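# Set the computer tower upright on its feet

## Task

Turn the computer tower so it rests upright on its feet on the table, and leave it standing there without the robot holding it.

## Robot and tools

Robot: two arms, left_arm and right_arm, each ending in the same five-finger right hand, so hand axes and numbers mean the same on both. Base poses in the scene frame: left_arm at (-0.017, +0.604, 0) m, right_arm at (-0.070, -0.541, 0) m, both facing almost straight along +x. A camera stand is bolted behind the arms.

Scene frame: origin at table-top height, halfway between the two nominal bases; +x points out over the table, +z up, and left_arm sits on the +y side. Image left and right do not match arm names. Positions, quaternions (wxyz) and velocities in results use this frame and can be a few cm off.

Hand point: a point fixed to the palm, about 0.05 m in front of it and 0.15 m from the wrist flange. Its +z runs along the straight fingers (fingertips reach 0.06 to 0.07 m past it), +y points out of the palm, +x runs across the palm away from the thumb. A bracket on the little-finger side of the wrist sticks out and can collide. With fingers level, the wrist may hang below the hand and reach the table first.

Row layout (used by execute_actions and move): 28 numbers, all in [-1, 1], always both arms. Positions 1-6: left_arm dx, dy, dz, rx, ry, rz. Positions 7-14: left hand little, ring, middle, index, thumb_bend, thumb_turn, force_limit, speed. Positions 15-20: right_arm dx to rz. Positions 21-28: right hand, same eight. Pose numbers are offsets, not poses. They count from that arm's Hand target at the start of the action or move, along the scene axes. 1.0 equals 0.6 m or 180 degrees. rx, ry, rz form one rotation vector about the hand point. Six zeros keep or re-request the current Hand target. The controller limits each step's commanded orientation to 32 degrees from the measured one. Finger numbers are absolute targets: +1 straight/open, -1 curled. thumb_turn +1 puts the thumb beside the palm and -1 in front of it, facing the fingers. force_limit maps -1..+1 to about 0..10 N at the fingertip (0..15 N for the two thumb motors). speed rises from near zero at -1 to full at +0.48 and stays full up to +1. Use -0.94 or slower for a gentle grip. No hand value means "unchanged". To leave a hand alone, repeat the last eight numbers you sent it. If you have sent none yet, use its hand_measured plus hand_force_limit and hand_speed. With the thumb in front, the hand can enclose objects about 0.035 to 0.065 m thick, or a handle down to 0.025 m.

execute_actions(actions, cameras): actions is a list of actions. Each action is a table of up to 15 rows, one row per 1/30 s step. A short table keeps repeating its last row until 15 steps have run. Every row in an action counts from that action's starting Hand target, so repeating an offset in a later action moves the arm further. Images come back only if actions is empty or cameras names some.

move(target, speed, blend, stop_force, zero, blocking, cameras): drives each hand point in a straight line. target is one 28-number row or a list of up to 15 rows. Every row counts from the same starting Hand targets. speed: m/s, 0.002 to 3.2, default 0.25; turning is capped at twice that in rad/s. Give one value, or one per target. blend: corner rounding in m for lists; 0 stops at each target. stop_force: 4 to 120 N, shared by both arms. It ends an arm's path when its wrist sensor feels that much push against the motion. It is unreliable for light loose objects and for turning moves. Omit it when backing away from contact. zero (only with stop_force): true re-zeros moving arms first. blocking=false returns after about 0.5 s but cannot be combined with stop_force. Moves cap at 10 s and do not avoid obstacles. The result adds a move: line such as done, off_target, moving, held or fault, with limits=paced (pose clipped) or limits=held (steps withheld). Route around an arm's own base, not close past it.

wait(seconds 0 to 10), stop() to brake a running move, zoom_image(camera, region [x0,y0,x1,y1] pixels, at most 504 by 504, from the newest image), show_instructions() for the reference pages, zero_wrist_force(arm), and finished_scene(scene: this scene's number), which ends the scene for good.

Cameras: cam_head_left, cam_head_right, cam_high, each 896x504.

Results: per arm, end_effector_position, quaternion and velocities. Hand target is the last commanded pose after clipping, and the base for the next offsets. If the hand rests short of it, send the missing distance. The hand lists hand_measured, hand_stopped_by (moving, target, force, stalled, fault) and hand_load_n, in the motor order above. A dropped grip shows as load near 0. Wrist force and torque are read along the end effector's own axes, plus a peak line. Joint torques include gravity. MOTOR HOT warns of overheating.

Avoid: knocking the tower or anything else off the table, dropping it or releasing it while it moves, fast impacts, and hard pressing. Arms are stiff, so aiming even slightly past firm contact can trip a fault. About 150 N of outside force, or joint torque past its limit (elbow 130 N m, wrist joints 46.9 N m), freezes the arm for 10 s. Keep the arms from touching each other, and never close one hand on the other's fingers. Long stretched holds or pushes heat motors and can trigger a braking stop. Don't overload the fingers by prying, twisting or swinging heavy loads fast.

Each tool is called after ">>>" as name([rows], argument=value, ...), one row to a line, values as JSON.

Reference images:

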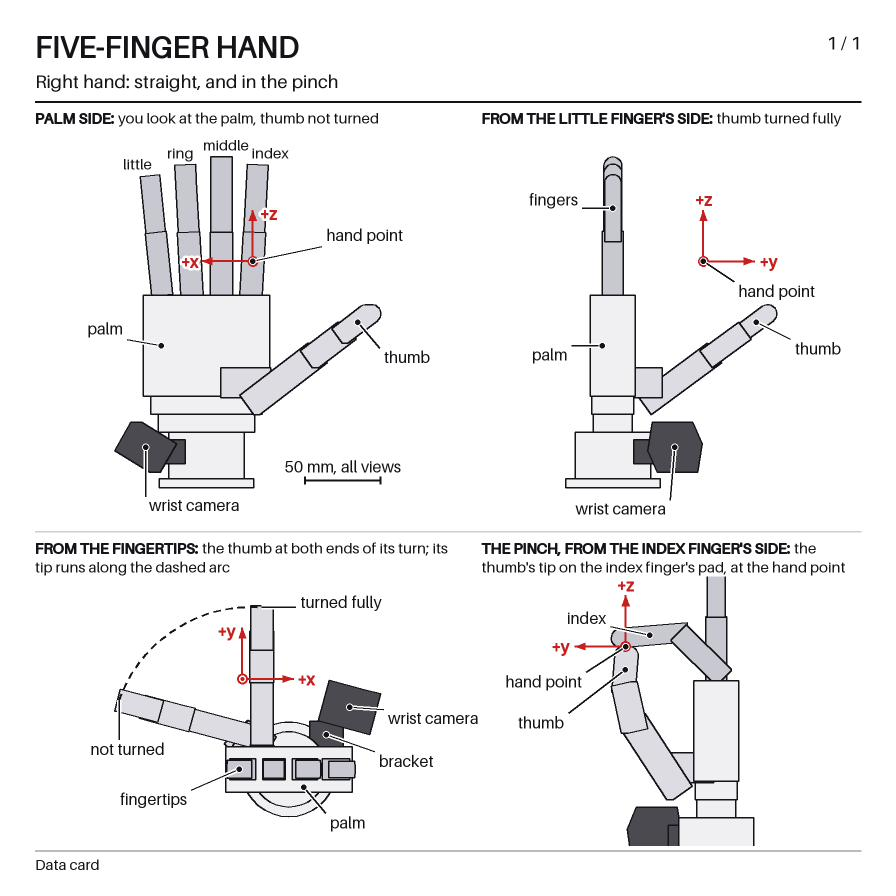

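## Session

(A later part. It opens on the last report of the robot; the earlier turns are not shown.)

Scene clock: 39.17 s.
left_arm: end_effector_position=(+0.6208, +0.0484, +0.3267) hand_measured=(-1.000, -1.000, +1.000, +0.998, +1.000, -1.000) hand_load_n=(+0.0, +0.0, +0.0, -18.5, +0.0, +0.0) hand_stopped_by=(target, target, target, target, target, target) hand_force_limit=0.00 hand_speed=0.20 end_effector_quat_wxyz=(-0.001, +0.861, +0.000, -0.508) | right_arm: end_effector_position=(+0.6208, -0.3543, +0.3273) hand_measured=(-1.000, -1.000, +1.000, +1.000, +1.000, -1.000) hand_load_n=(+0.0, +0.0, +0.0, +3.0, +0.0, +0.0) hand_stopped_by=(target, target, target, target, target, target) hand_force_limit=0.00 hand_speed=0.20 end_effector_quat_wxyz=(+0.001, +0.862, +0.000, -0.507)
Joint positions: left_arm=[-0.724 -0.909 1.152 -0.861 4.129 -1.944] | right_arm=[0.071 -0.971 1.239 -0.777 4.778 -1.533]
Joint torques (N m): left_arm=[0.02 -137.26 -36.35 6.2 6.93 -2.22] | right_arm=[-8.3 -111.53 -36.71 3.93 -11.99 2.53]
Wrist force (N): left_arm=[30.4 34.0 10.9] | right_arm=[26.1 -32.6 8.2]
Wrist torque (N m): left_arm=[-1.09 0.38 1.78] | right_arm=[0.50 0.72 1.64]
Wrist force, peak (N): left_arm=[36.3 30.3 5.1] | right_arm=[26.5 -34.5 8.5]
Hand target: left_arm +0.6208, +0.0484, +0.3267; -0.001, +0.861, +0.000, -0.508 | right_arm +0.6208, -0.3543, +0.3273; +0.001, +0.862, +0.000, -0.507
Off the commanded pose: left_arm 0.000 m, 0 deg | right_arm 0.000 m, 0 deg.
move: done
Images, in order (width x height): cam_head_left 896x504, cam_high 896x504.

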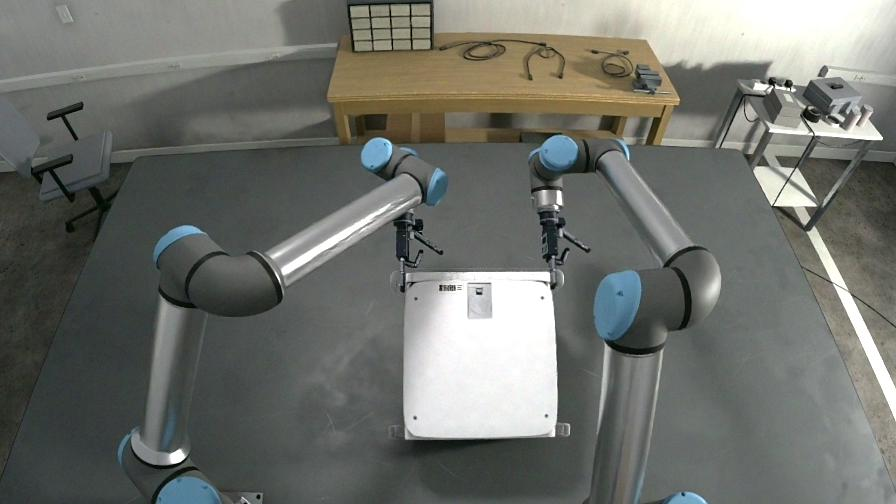

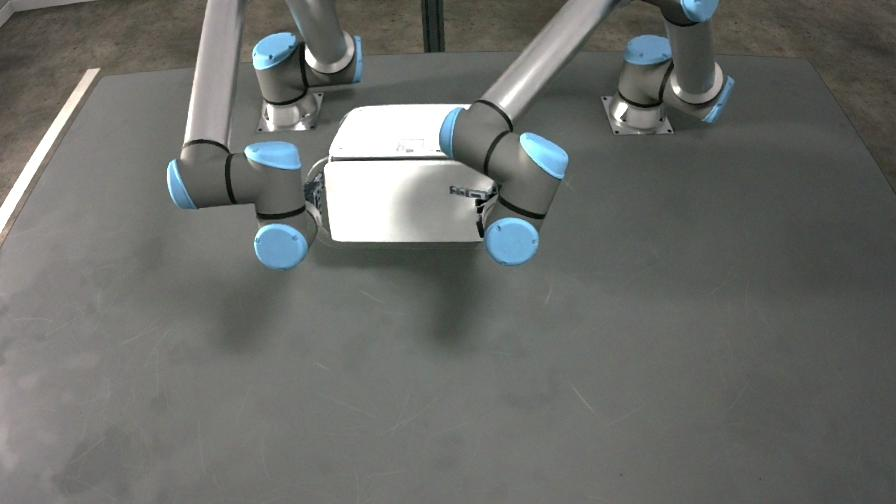

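>>> move([
  [-0.1028,0,0.0937,0,-0.0389,0,-1,-1,1,1,1,-1,0,0.2,-0.1028,0,0.0937,0,-0.0389,0,-1,-1,1,1,1,-1,0,0.2],
  [-0.2198,0,0.1683,0,-0.0778,0,-1,-1,1,1,1,-1,0,0.2,-0.2198,0,0.1683,0,-0.0778,0,-1,-1,1,1,1,-1,0,0.2],
  [-0.3478,0,0.2213,0,-0.1167,0,-1,-1,1,1,1,-1,0,0.2,-0.3478,0,0.2213,0,-0.1167,0,-1,-1,1,1,1,-1,0,0.2],
  [-0.4827,0,0.252,0,-0.1556,0,-1,-1,1,1,1,-1,0,0.2,-0.4827,0,0.252,0,-0.1556,0,-1,-1,1,1,1,-1,0,0.2],
], speed=[0.09,0.09,0.09,0.07], blend=0.006, stop_force=70, zero=false, cameras=["cam_head_left","cam_high"])

>>> zoom_image(camera="cam_head_left", region=[360, 260, 610, 500])

Scene clock: 44.60 s.
left_arm: end_effector_position=(+0.3312, +0.0484, +0.4779) hand_measured=(-1.000, -1.000, +1.000, +0.998, +1.000, -1.000) hand_load_n=(+0.0, +0.0, +0.0, -8.5, +0.0, +0.0) hand_stopped_by=(target, target, target, target, target, target) hand_force_limit=0.00 hand_speed=0.20 end_effector_quat_wxyz=(-0.001, +0.959, +0.000, -0.284) | right_arm: end_effector_position=(+0.3312, -0.3543, +0.4785) hand_measured=(-1.000, -1.000, +1.000, +1.000, +1.000, -1.000) hand_load_n=(+0.0, +0.0, +0.0, +3.0, +0.0, +0.0) hand_stopped_by=(target, target, target, target, target, target) hand_force_limit=0.00 hand_speed=0.20 end_effector_quat_wxyz=(+0.001, +0.959, +0.000, -0.284)
Joint positions: left_arm=[-1.048 -1.545 1.665 -1.355 4.234 -2.494] | right_arm=[0.118 -1.689 1.757 -1.066 4.779 -1.466]
Joint torques (N m): left_arm=[-15.66 -69.19 -36.3 -3.24 1.13 -2.82] | right_arm=[4.61 -49.43 -36.95 -3.11 -10.18 2.74]
Wrist force (N): left_arm=[6.7 11.1 3.8] | right_arm=[8.0 -25.2 8.9]
Wrist torque (N m): left_arm=[-0.05 -0.03 0.43] | right_arm=[0.68 0.25 0.58]
Wrist force, peak (N): left_arm=[31.5 34.7 6.9] | right_arm=[27.7 -33.3 7.5]
Hand target: left_arm +0.3312, +0.0484, +0.4779; -0.001, +0.959, +0.000, -0.284 | right_arm +0.3312, -0.3543, +0.4785; +0.001, +0.959, +0.000, -0.284
Off the commanded pose: left_arm 0.000 m, 0 deg | right_arm 0.000 m, 0 deg.
move: done
Images, in order (width x height): cam_head_left 896x504, cam_high 896x504.

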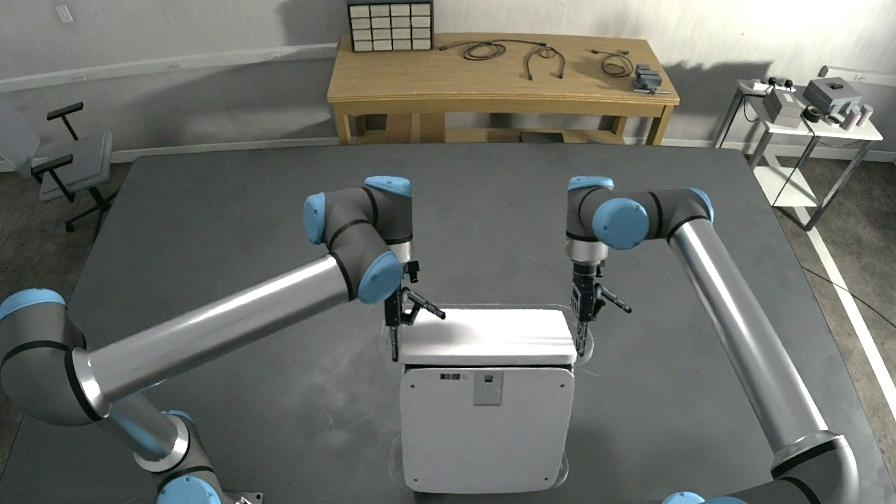

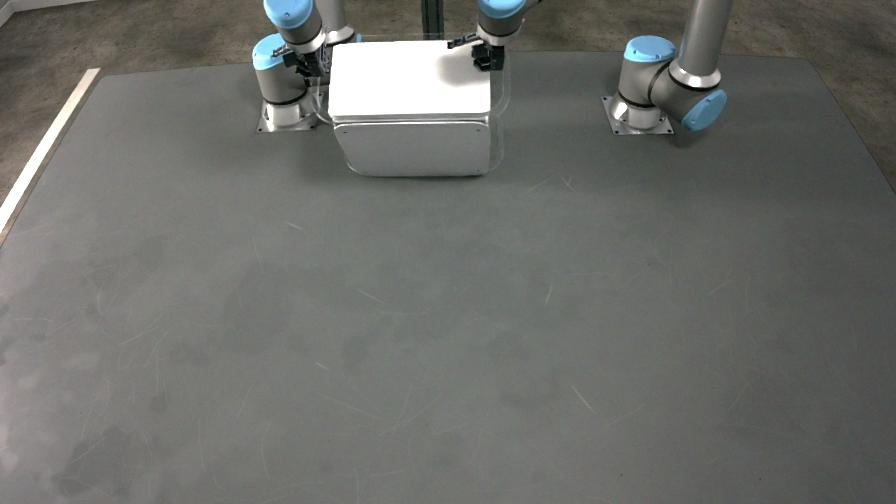

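Scaled by 2.016 from the camera's 896x504 image, which has a finer 1280x720 frame.

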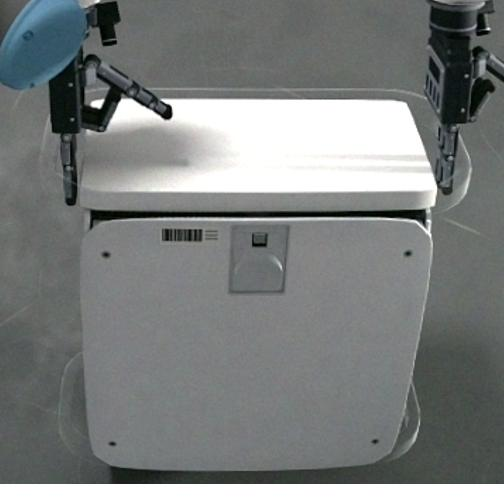

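>>> move([
  [-0.0692,0,0.0057,0,-0.0194,0,-1,-1,1,1,1,-1,0,0.2,-0.0692,0,0.0057,0,-0.0194,0,-1,-1,1,1,1,-1,0,0.2],
], speed=0.05, stop_force=60, zero=false, cameras=["cam_head_left","cam_high"])

Scene clock: 47.30 s.
left_arm: end_effector_position=(+0.2896, +0.0484, +0.4813) hand_measured=(-1.000, -1.000, +0.984, +1.000, +1.000, -1.000) hand_load_n=(+0.0, +0.0, -16.0, +0.0, +0.0, +0.0) hand_stopped_by=(target, target, target, target, target, target) hand_force_limit=0.00 hand_speed=0.20 end_effector_quat_wxyz=(-0.001, +0.967, +0.000, -0.255) | right_arm: end_effector_position=(+0.2896, -0.3543, +0.4819) hand_measured=(-1.000, -1.000, +1.000, +1.000, +1.000, -1.000) hand_load_n=(+0.0, +0.0, +0.0, +0.0, +0.0, +0.0) hand_stopped_by=(target, target, target, target, target, target) hand_force_limit=0.00 hand_speed=0.20 end_effector_quat_wxyz=(+0.001, +0.967, +0.000, -0.254)
Joint positions: left_arm=[-1.118 -1.614 1.725 -1.417 4.264 -2.585] | right_arm=[0.13 -1.783 1.821 -1.099 4.778 -1.451]
Joint torques (N m): left_arm=[14.35 -55.75 -29.1 2.1 5.42 -3.07] | right_arm=[-13.83 -38.15 -34.77 -0.68 0.55 3.65]
Wrist force (N): left_arm=[-14.0 23.4 -1.4] | right_arm=[1.0 -1.3 -0.3]
Wrist torque (N m): left_arm=[0.20 -1.19 -0.28] | right_arm=[-0.10 -0.11 -0.04]
Wrist force, peak (N): left_arm=[-48.9 31.1 10.6] | right_arm=[-59.6 -54.5 -7.1]
Hand target: left_arm +0.2896, +0.0484, +0.4813; -0.001, +0.967, +0.000, -0.255 | right_arm +0.2896, -0.3543, +0.4819; +0.001, +0.967, +0.000, -0.254
Off the commanded pose: left_arm 0.000 m, 0 deg | right_arm 0.000 m, 0 deg.
move: done
Images, in order (width x height): cam_head_left 896x504, cam_high 896x504.

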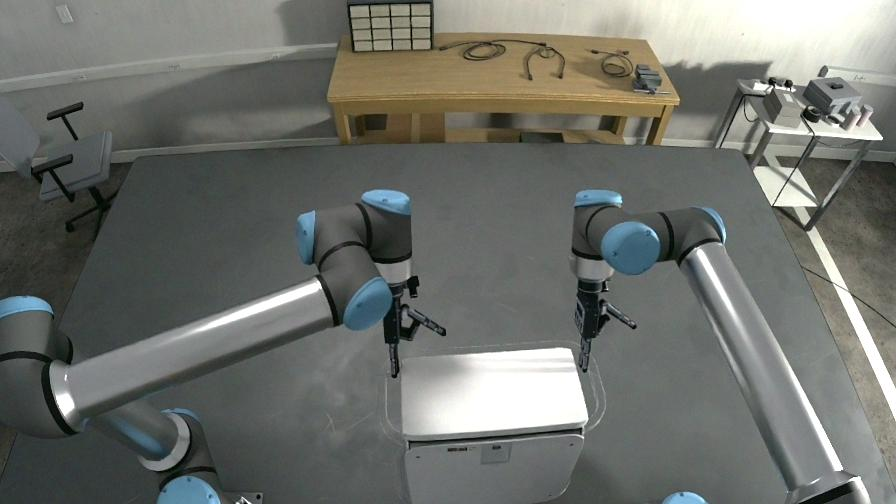

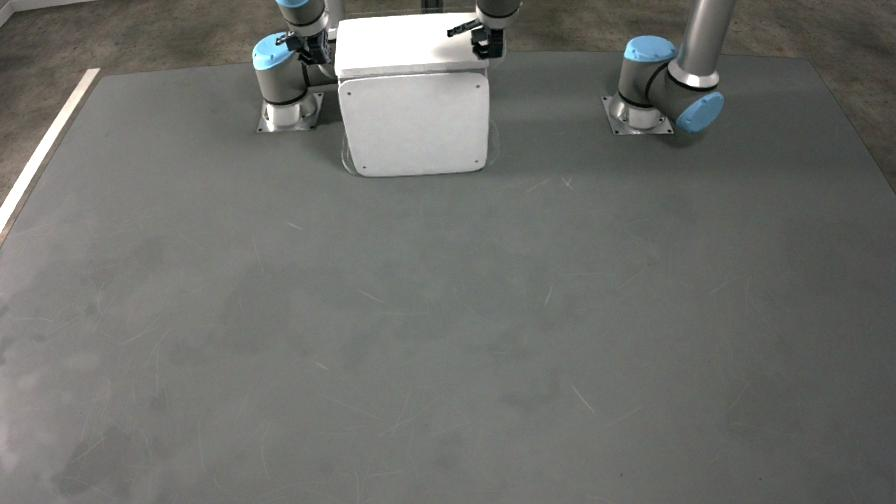

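>>> zoom_image(camera="cam_high", region=[240, 0, 600, 200])

>>> zoom_image(camera="cam_head_left", region=[340, 180, 660, 504])

Scaled by 1.400 from the camera's 896x504 image, which has a finer 1280x720 frame.

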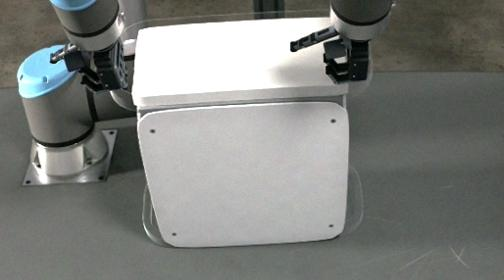

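Scaled by 1.556 from the camera's 896x504 image, which has a finer 1280x720 frame.

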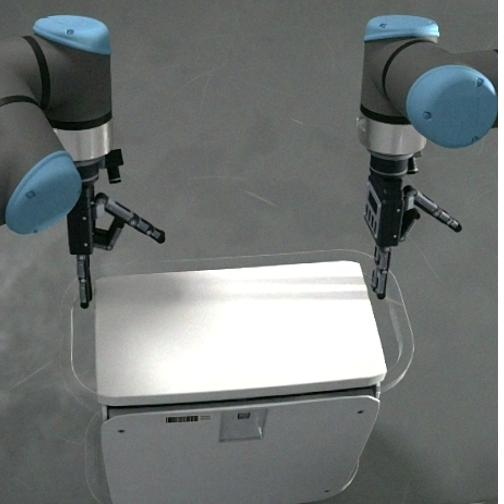

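>>> wait(seconds=0.1, cameras=["all"])

>>> zoom_image(camera="cam_head_right", region=[250, 180, 650, 504])

>>> zoom_image(camera="cam_high", region=[320, 0, 520, 190])

>>> zoom_image(camera="cam_head_left", region=[370, 320, 620, 504])

Scene clock: 48.20 s.
left_arm: end_effector_position=(+0.2896, +0.0484, +0.4813) hand_measured=(-1.000, -1.000, +0.984, +1.000, +1.000, -1.000) hand_load_n=(+0.0, -0.5, -16.0, +0.0, +0.0, +0.0) hand_stopped_by=(target, target, target, target, target, target) hand_force_limit=0.00 hand_speed=0.20 end_effector_quat_wxyz=(-0.001, +0.967, +0.000, -0.255) | right_arm: end_effector_position=(+0.2896, -0.3543, +0.4819) hand_measured=(-1.000, -1.000, +1.000, +1.000, +1.000, -1.000) hand_load_n=(+0.0, +0.0, +0.0, +0.0, +0.0, +0.0) hand_stopped_by=(target, target, target, target, target, target) hand_force_limit=0.00 hand_speed=0.20 end_effector_quat_wxyz=(+0.001, +0.967, +0.000, -0.254)
Joint positions: left_arm=[-1.118 -1.614 1.725 -1.417 4.264 -2.585] | right_arm=[0.13 -1.783 1.821 -1.099 4.778 -1.451]
Joint torques (N m): left_arm=[26.77 -55.56 -28.85 2.02 5.79 -3.02] | right_arm=[-12.77 -38.52 -34.19 -0.36 0.68 3.84]
Wrist force (N): left_arm=[-14.0 23.3 -1.3] | right_arm=[1.4 -1.3 -0.3]
Wrist torque (N m): left_arm=[0.16 -1.19 -0.28] | right_arm=[-0.09 -0.16 -0.02]
Wrist force, peak (N): left_arm=[-14.6 23.6 -1.4] | right_arm=[1.5 -1.4 -0.2]
Hand target: left_arm +0.2896, +0.0484, +0.4813; -0.001, +0.967, +0.000, -0.255 | right_arm +0.2896, -0.3543, +0.4819; +0.001, +0.967, +0.000, -0.254
Off the commanded pose: left_arm 0.000 m, 0 deg | right_arm 0.000 m, 0 deg.
wait: 0.10 s; at rest from the start

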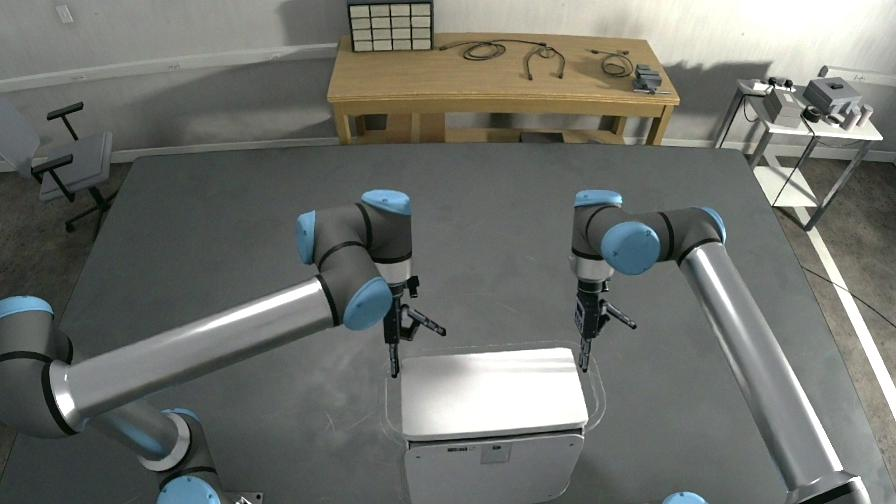

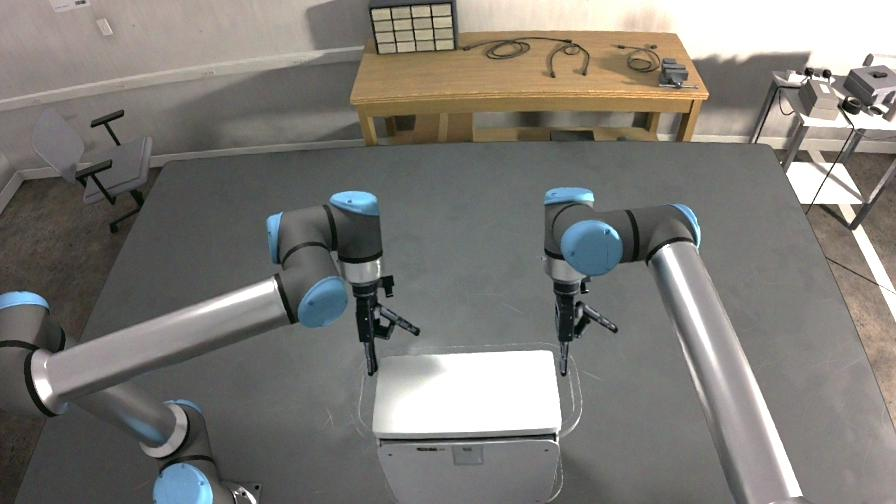

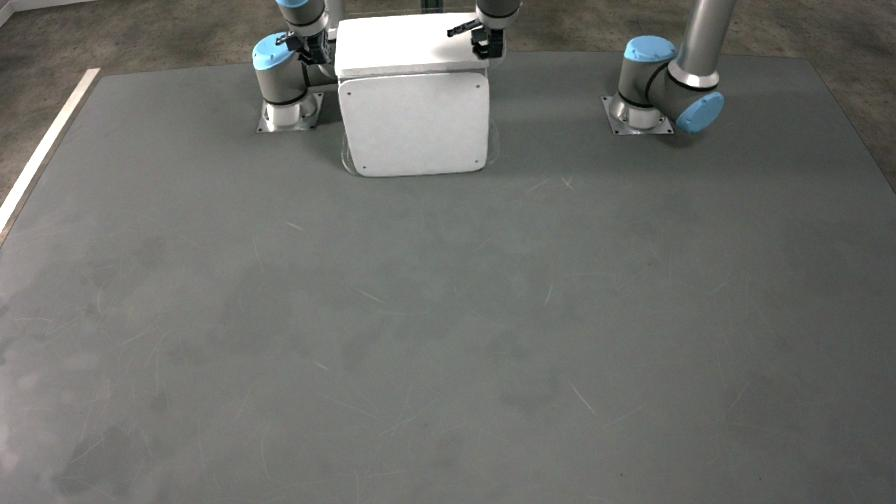

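Scaled by 1.260 from the camera's 896x504 image, which has a finer 1280x720 frame.

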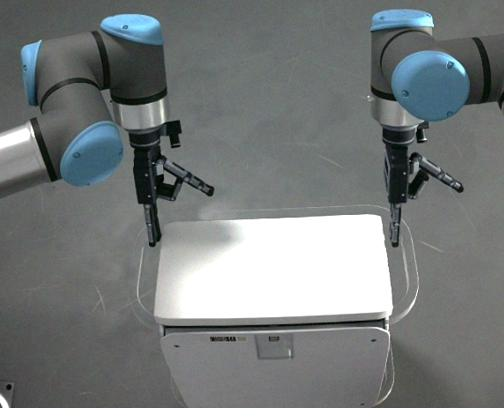

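Scaled by 2.520 from the camera's 896x504 image, which has a finer 1280x720 frame.

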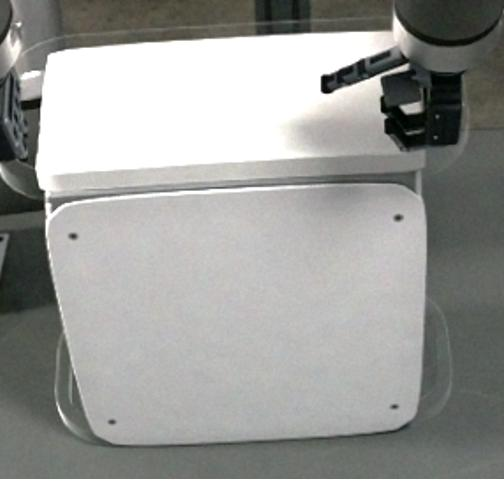

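Scaled by 2.016 from the camera's 896x504 image, which has a finer 1280x720 frame.

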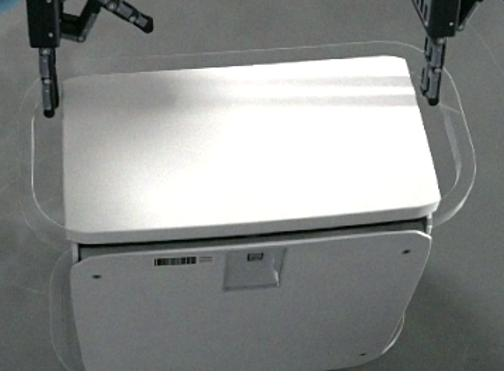

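>>> move([
  [-0.1,0,0.004,0,-0.039,0,-1,-1,1,1,1,-1,0,0.2,-0.1,0,0.004,0,-0.039,0,-1,-1,1,1,1,-1,0,0.2],
], speed=0.04, stop_force=60, zero=false, cameras=["cam_head_left","cam_high"])

Scene clock: 51.60 s.
left_arm: end_effector_position=(+0.2296, +0.0484, +0.4837) hand_measured=(-1.000, -1.000, +0.978, +1.000, +1.000, -1.000) hand_load_n=(+0.0, +0.0, -23.5, +0.0, +0.0, +0.0) hand_stopped_by=(target, target, target, target, target, target) hand_force_limit=0.00 hand_speed=0.20 end_effector_quat_wxyz=(-0.001, +0.981, +0.000, -0.195) | right_arm: end_effector_position=(+0.2296, -0.3543, +0.4843) hand_measured=(-1.000, -1.000, +1.000, +1.000, +1.000, -1.000) hand_load_n=(+0.0, +0.5, +1.0, +0.0, +0.0, +0.0) hand_stopped_by=(target, target, target, target, target, target) hand_force_limit=0.00 hand_speed=0.20 end_effector_quat_wxyz=(+0.001, +0.981, +0.000, -0.195)
Joint positions: left_arm=[-1.245 -1.718 1.806 -1.509 4.347 -2.745] | right_arm=[0.156 -1.935 1.915 -1.164 4.773 -1.42]
Joint torques (N m): left_arm=[-2.1 -55.41 -29.81 -0.38 8.84 -2.87] | right_arm=[9.82 -26.72 -36.14 -8.71 -4.97 3.85]
Wrist force (N): left_arm=[-11.0 31.1 5.2] | right_arm=[-7.2 -8.3 2.5]
Wrist torque (N m): left_arm=[-0.62 -1.23 0.15] | right_arm=[0.19 -0.53 -0.68]
Wrist force, peak (N): left_arm=[-22.5 33.4 -11.8] | right_arm=[-7.8 -9.0 1.3]
Hand target: left_arm +0.2296, +0.0484, +0.4837; -0.001, +0.981, +0.000, -0.195 | right_arm +0.2296, -0.3543, +0.4843; +0.001, +0.981, +0.000, -0.195
Off the commanded pose: left_arm 0.000 m, 0 deg | right_arm 0.000 m, 0 deg.
move: done
Images, in order (width x height): cam_head_left 896x504, cam_high 896x504.

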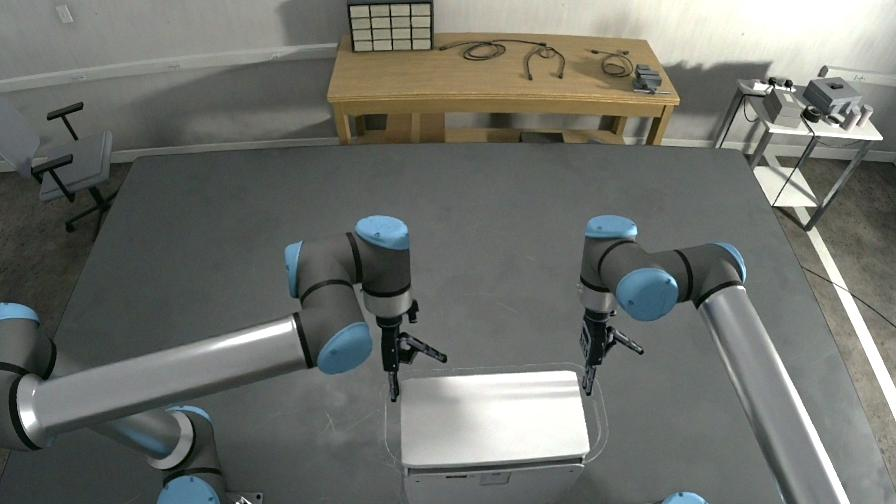

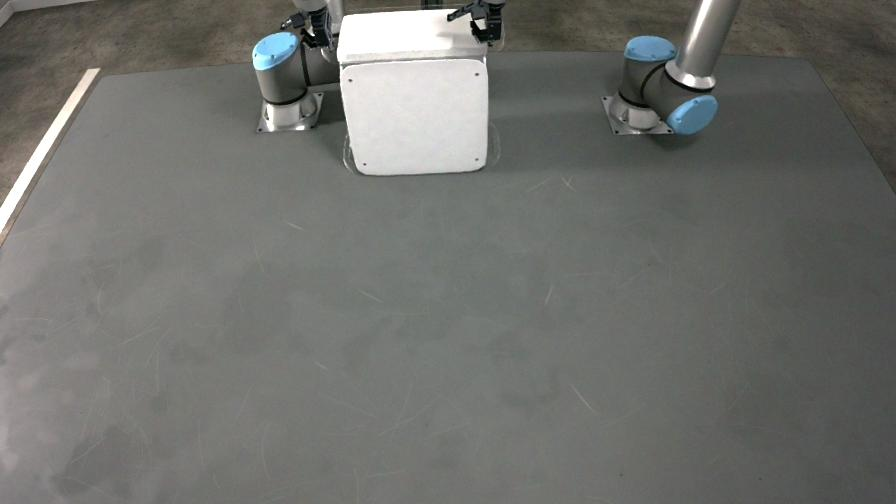

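>>> zoom_image(camera="cam_high", region=[320, 0, 520, 190])

>>> zoom_image(camera="cam_head_left", region=[370, 320, 620, 504])

Scaled by 2.520 from the camera's 896x504 image, which has a finer 1280x720 frame.

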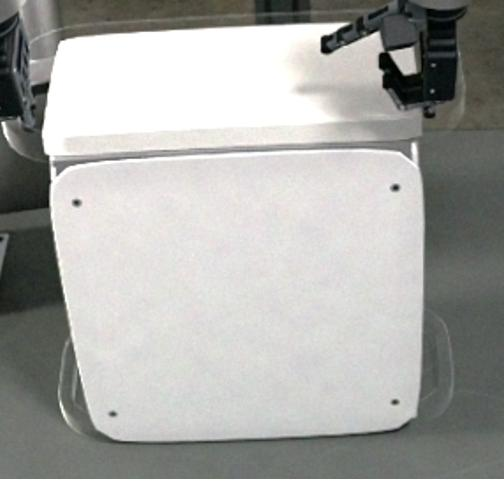

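Scaled by 2.016 from the camera's 896x504 image, which has a finer 1280x720 frame.

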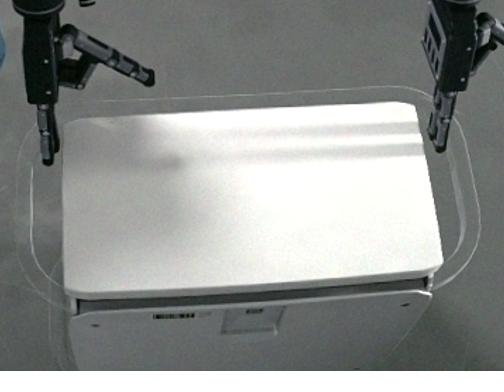

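>>> move([
  [-0.04,0,0,0,-0.01,0,-1,-1,1,1,1,-1,0,0.2,-0.04,0,0,0,-0.01,0,-1,-1,1,1,1,-1,0,0.2],
], speed=0.04, stop_force=60, zero=false, cameras=["cam_head_left","cam_high"])

>>> zoom_image(camera="cam_high", region=[320, 0, 520, 190])

>>> zoom_image(camera="cam_head_left", region=[370, 320, 620, 504])

Scene clock: 53.93 s.
left_arm: end_effector_position=(+0.2056, +0.0484, +0.4837) hand_measured=(-1.000, -1.000, +0.982, +1.000, +1.000, -1.000) hand_load_n=(+0.0, +0.0, +0.0, +0.0, +0.0, +0.0) hand_stopped_by=(target, target, target, target, target, target) hand_force_limit=0.00 hand_speed=0.20 end_effector_quat_wxyz=(-0.001, +0.984, +0.000, -0.180) | right_arm: end_effector_position=(+0.2056, -0.3543, +0.4843) hand_measured=(-1.000, -1.000, +1.000, +1.000, +1.000, -1.000) hand_load_n=(+0.0, +0.0, +0.0, +0.0, +0.0, +0.0) hand_stopped_by=(target, target, target, target, target, target) hand_force_limit=0.00 hand_speed=0.20 end_effector_quat_wxyz=(+0.001, +0.984, +0.000, -0.179)
Joint positions: left_arm=[-1.295 -1.751 1.833 -1.533 4.37 -2.803] | right_arm=[0.168 -1.988 1.945 -1.173 4.772 -1.407]
Joint torques (N m): left_arm=[-17.71 -48.76 -36.1 -6.02 1.26 -3.15] | right_arm=[15.4 -22.68 -35 -6.46 -2.7 3.64]
Wrist force (N): left_arm=[1.5 6.2 -4.2] | right_arm=[1.0 -1.0 -0.3]
Wrist torque (N m): left_arm=[1.17 -0.06 0.28] | right_arm=[-0.04 -0.12 -0.02]
Wrist force, peak (N): left_arm=[-15.0 32.4 7.1] | right_arm=[-7.2 -8.6 2.3]
Hand target: left_arm +0.2056, +0.0484, +0.4837; -0.001, +0.984, +0.000, -0.180 | right_arm +0.2056, -0.3543, +0.4843; +0.001, +0.984, +0.000, -0.179
Off the commanded pose: left_arm 0.000 m, 0 deg | right_arm 0.000 m, 0 deg.
move: done
Images, in order (width x height): cam_head_left 896x504, cam_high 896x504.

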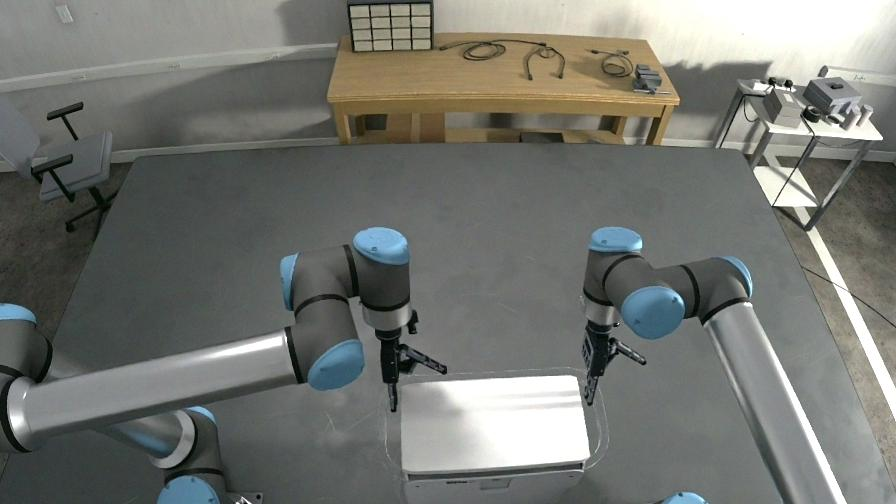

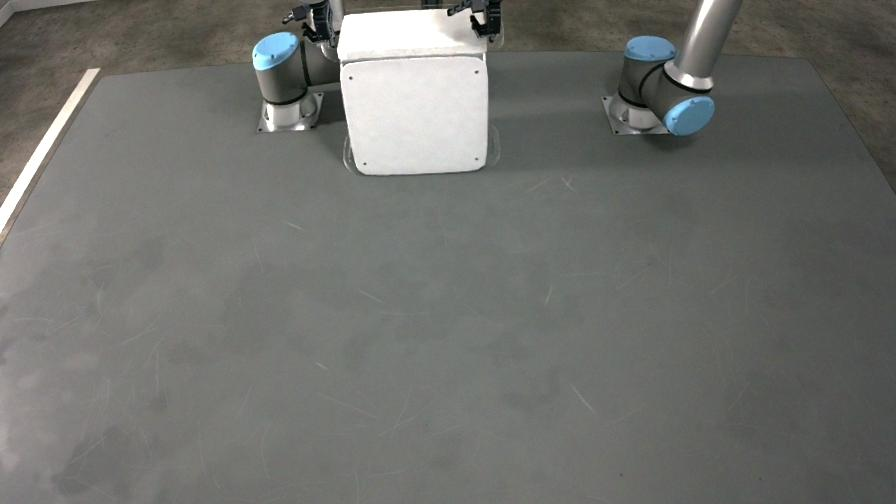

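Scaled by 2.520 from the camera's 896x504 image, which has a finer 1280x720 frame.

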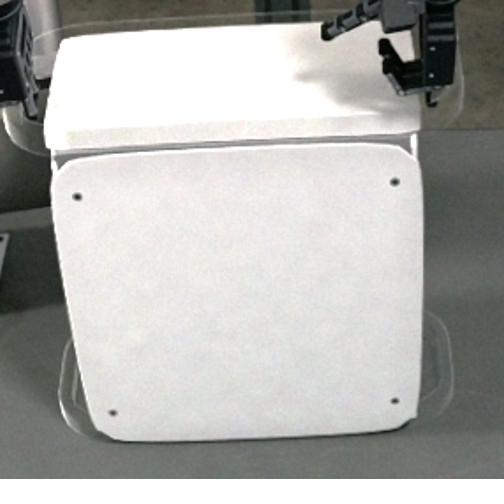

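Scaled by 2.016 from the camera's 896x504 image, which has a finer 1280x720 frame.

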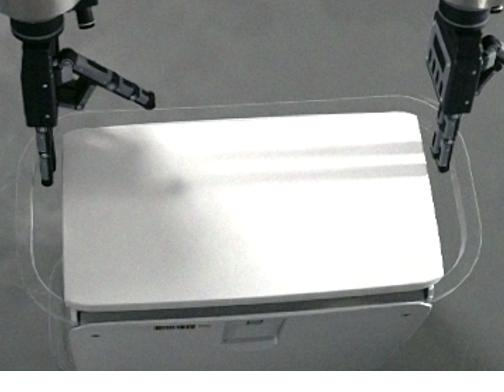

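>>> move([
  [-0.03,-0.005,0,0,0,0,-1,-1,1,1,1,-1,0,0.2,-0.03,0,0,0,0,0,-1,-1,1,1,1,-1,0,0.2],
  [0.047,-0.005,0.203,0,0,0,-1,-1,1,1,1,-1,0,0.2,0.047,0,0.203,0,0,0,-1,-1,1,1,1,-1,0,0.2],
], speed=0.07, stop_force=15, cameras=["cam_head_left","cam_high"])

>>> zoom_image(camera="cam_high", region=[320, 0, 520, 190])

Scene clock: 57.63 s.
left_arm: end_effector_position=(+0.2338, +0.0454, +0.6055) hand_measured=(-1.000, -1.000, +0.982, +1.000, +1.000, -1.000) hand_load_n=(+0.0, +0.0, +0.0, +0.0, +0.0, +0.0) hand_stopped_by=(target, target, target, target, target, target) hand_force_limit=0.00 hand_speed=0.20 end_effector_quat_wxyz=(-0.001, +0.984, +0.000, -0.180) | right_arm: end_effector_position=(+0.2338, -0.3543, +0.6061) hand_measured=(-1.000, -1.000, +1.000, +1.000, +1.000, -1.000) hand_load_n=(+0.0, +0.0, +0.0, +0.0, +0.0, +0.0) hand_stopped_by=(target, target, target, target, target, target) hand_force_limit=0.00 hand_speed=0.20 end_effector_quat_wxyz=(+0.001, +0.984, +0.000, -0.179)
Joint positions: left_arm=[-1.252 -1.713 1.585 -1.308 4.375 -2.757] | right_arm=[0.157 -1.916 1.687 -0.986 4.769 -1.417]
Joint torques (N m): left_arm=[18.22 -16.66 -61.15 -0.89 1.34 3.65] | right_arm=[-11.91 1.54 -45.76 -0.36 -2.43 -3.92]
Wrist force (N): left_arm=[1.8 6.6 -4.3] | right_arm=[0.6 -1.1 -0.2]
Wrist torque (N m): left_arm=[1.20 -0.12 -0.06] | right_arm=[-0.05 -0.05 0.14]
Wrist force, peak (N): left_arm=[1.3 6.7 -4.9] | right_arm=[1.4 -1.3 -0.1]
Hand target: left_arm +0.2338, +0.0454, +0.6055; -0.001, +0.984, +0.000, -0.180 | right_arm +0.2338, -0.3543, +0.6061; +0.001, +0.984, +0.000, -0.179
Off the commanded pose: left_arm 0.000 m, 0 deg | right_arm 0.000 m, 0 deg.
move: done
Images, in order (width x height): cam_head_left 896x504, cam_high 896x504.

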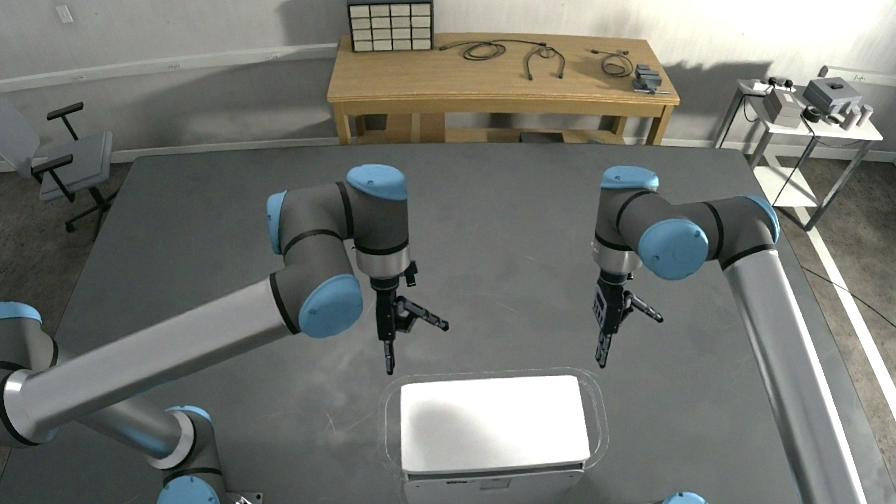

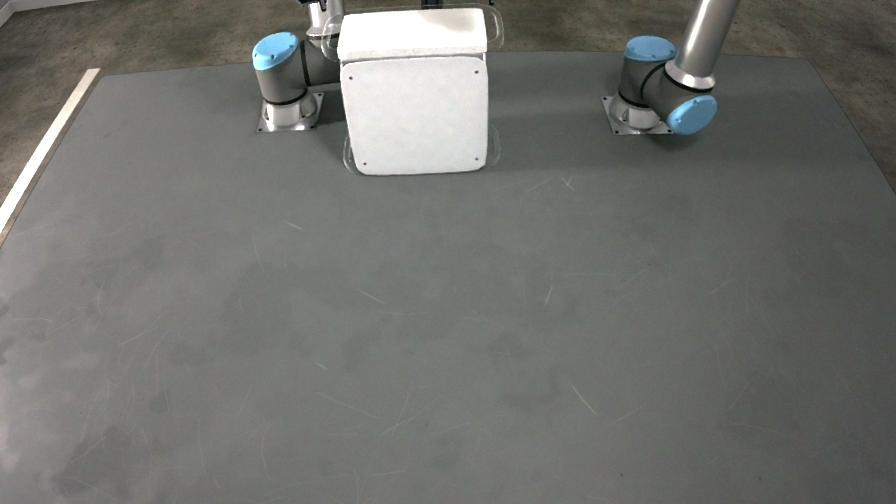

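Scaled by 2.520 from the camera's 896x504 image, which has a finer 1280x720 frame.

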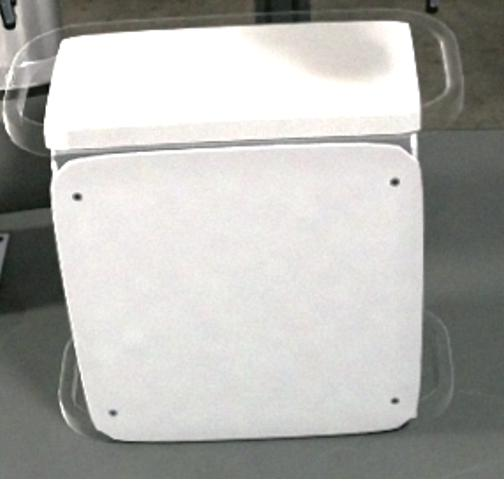

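>>> finished_scene(scene=2)

The scene is finished: the task was done.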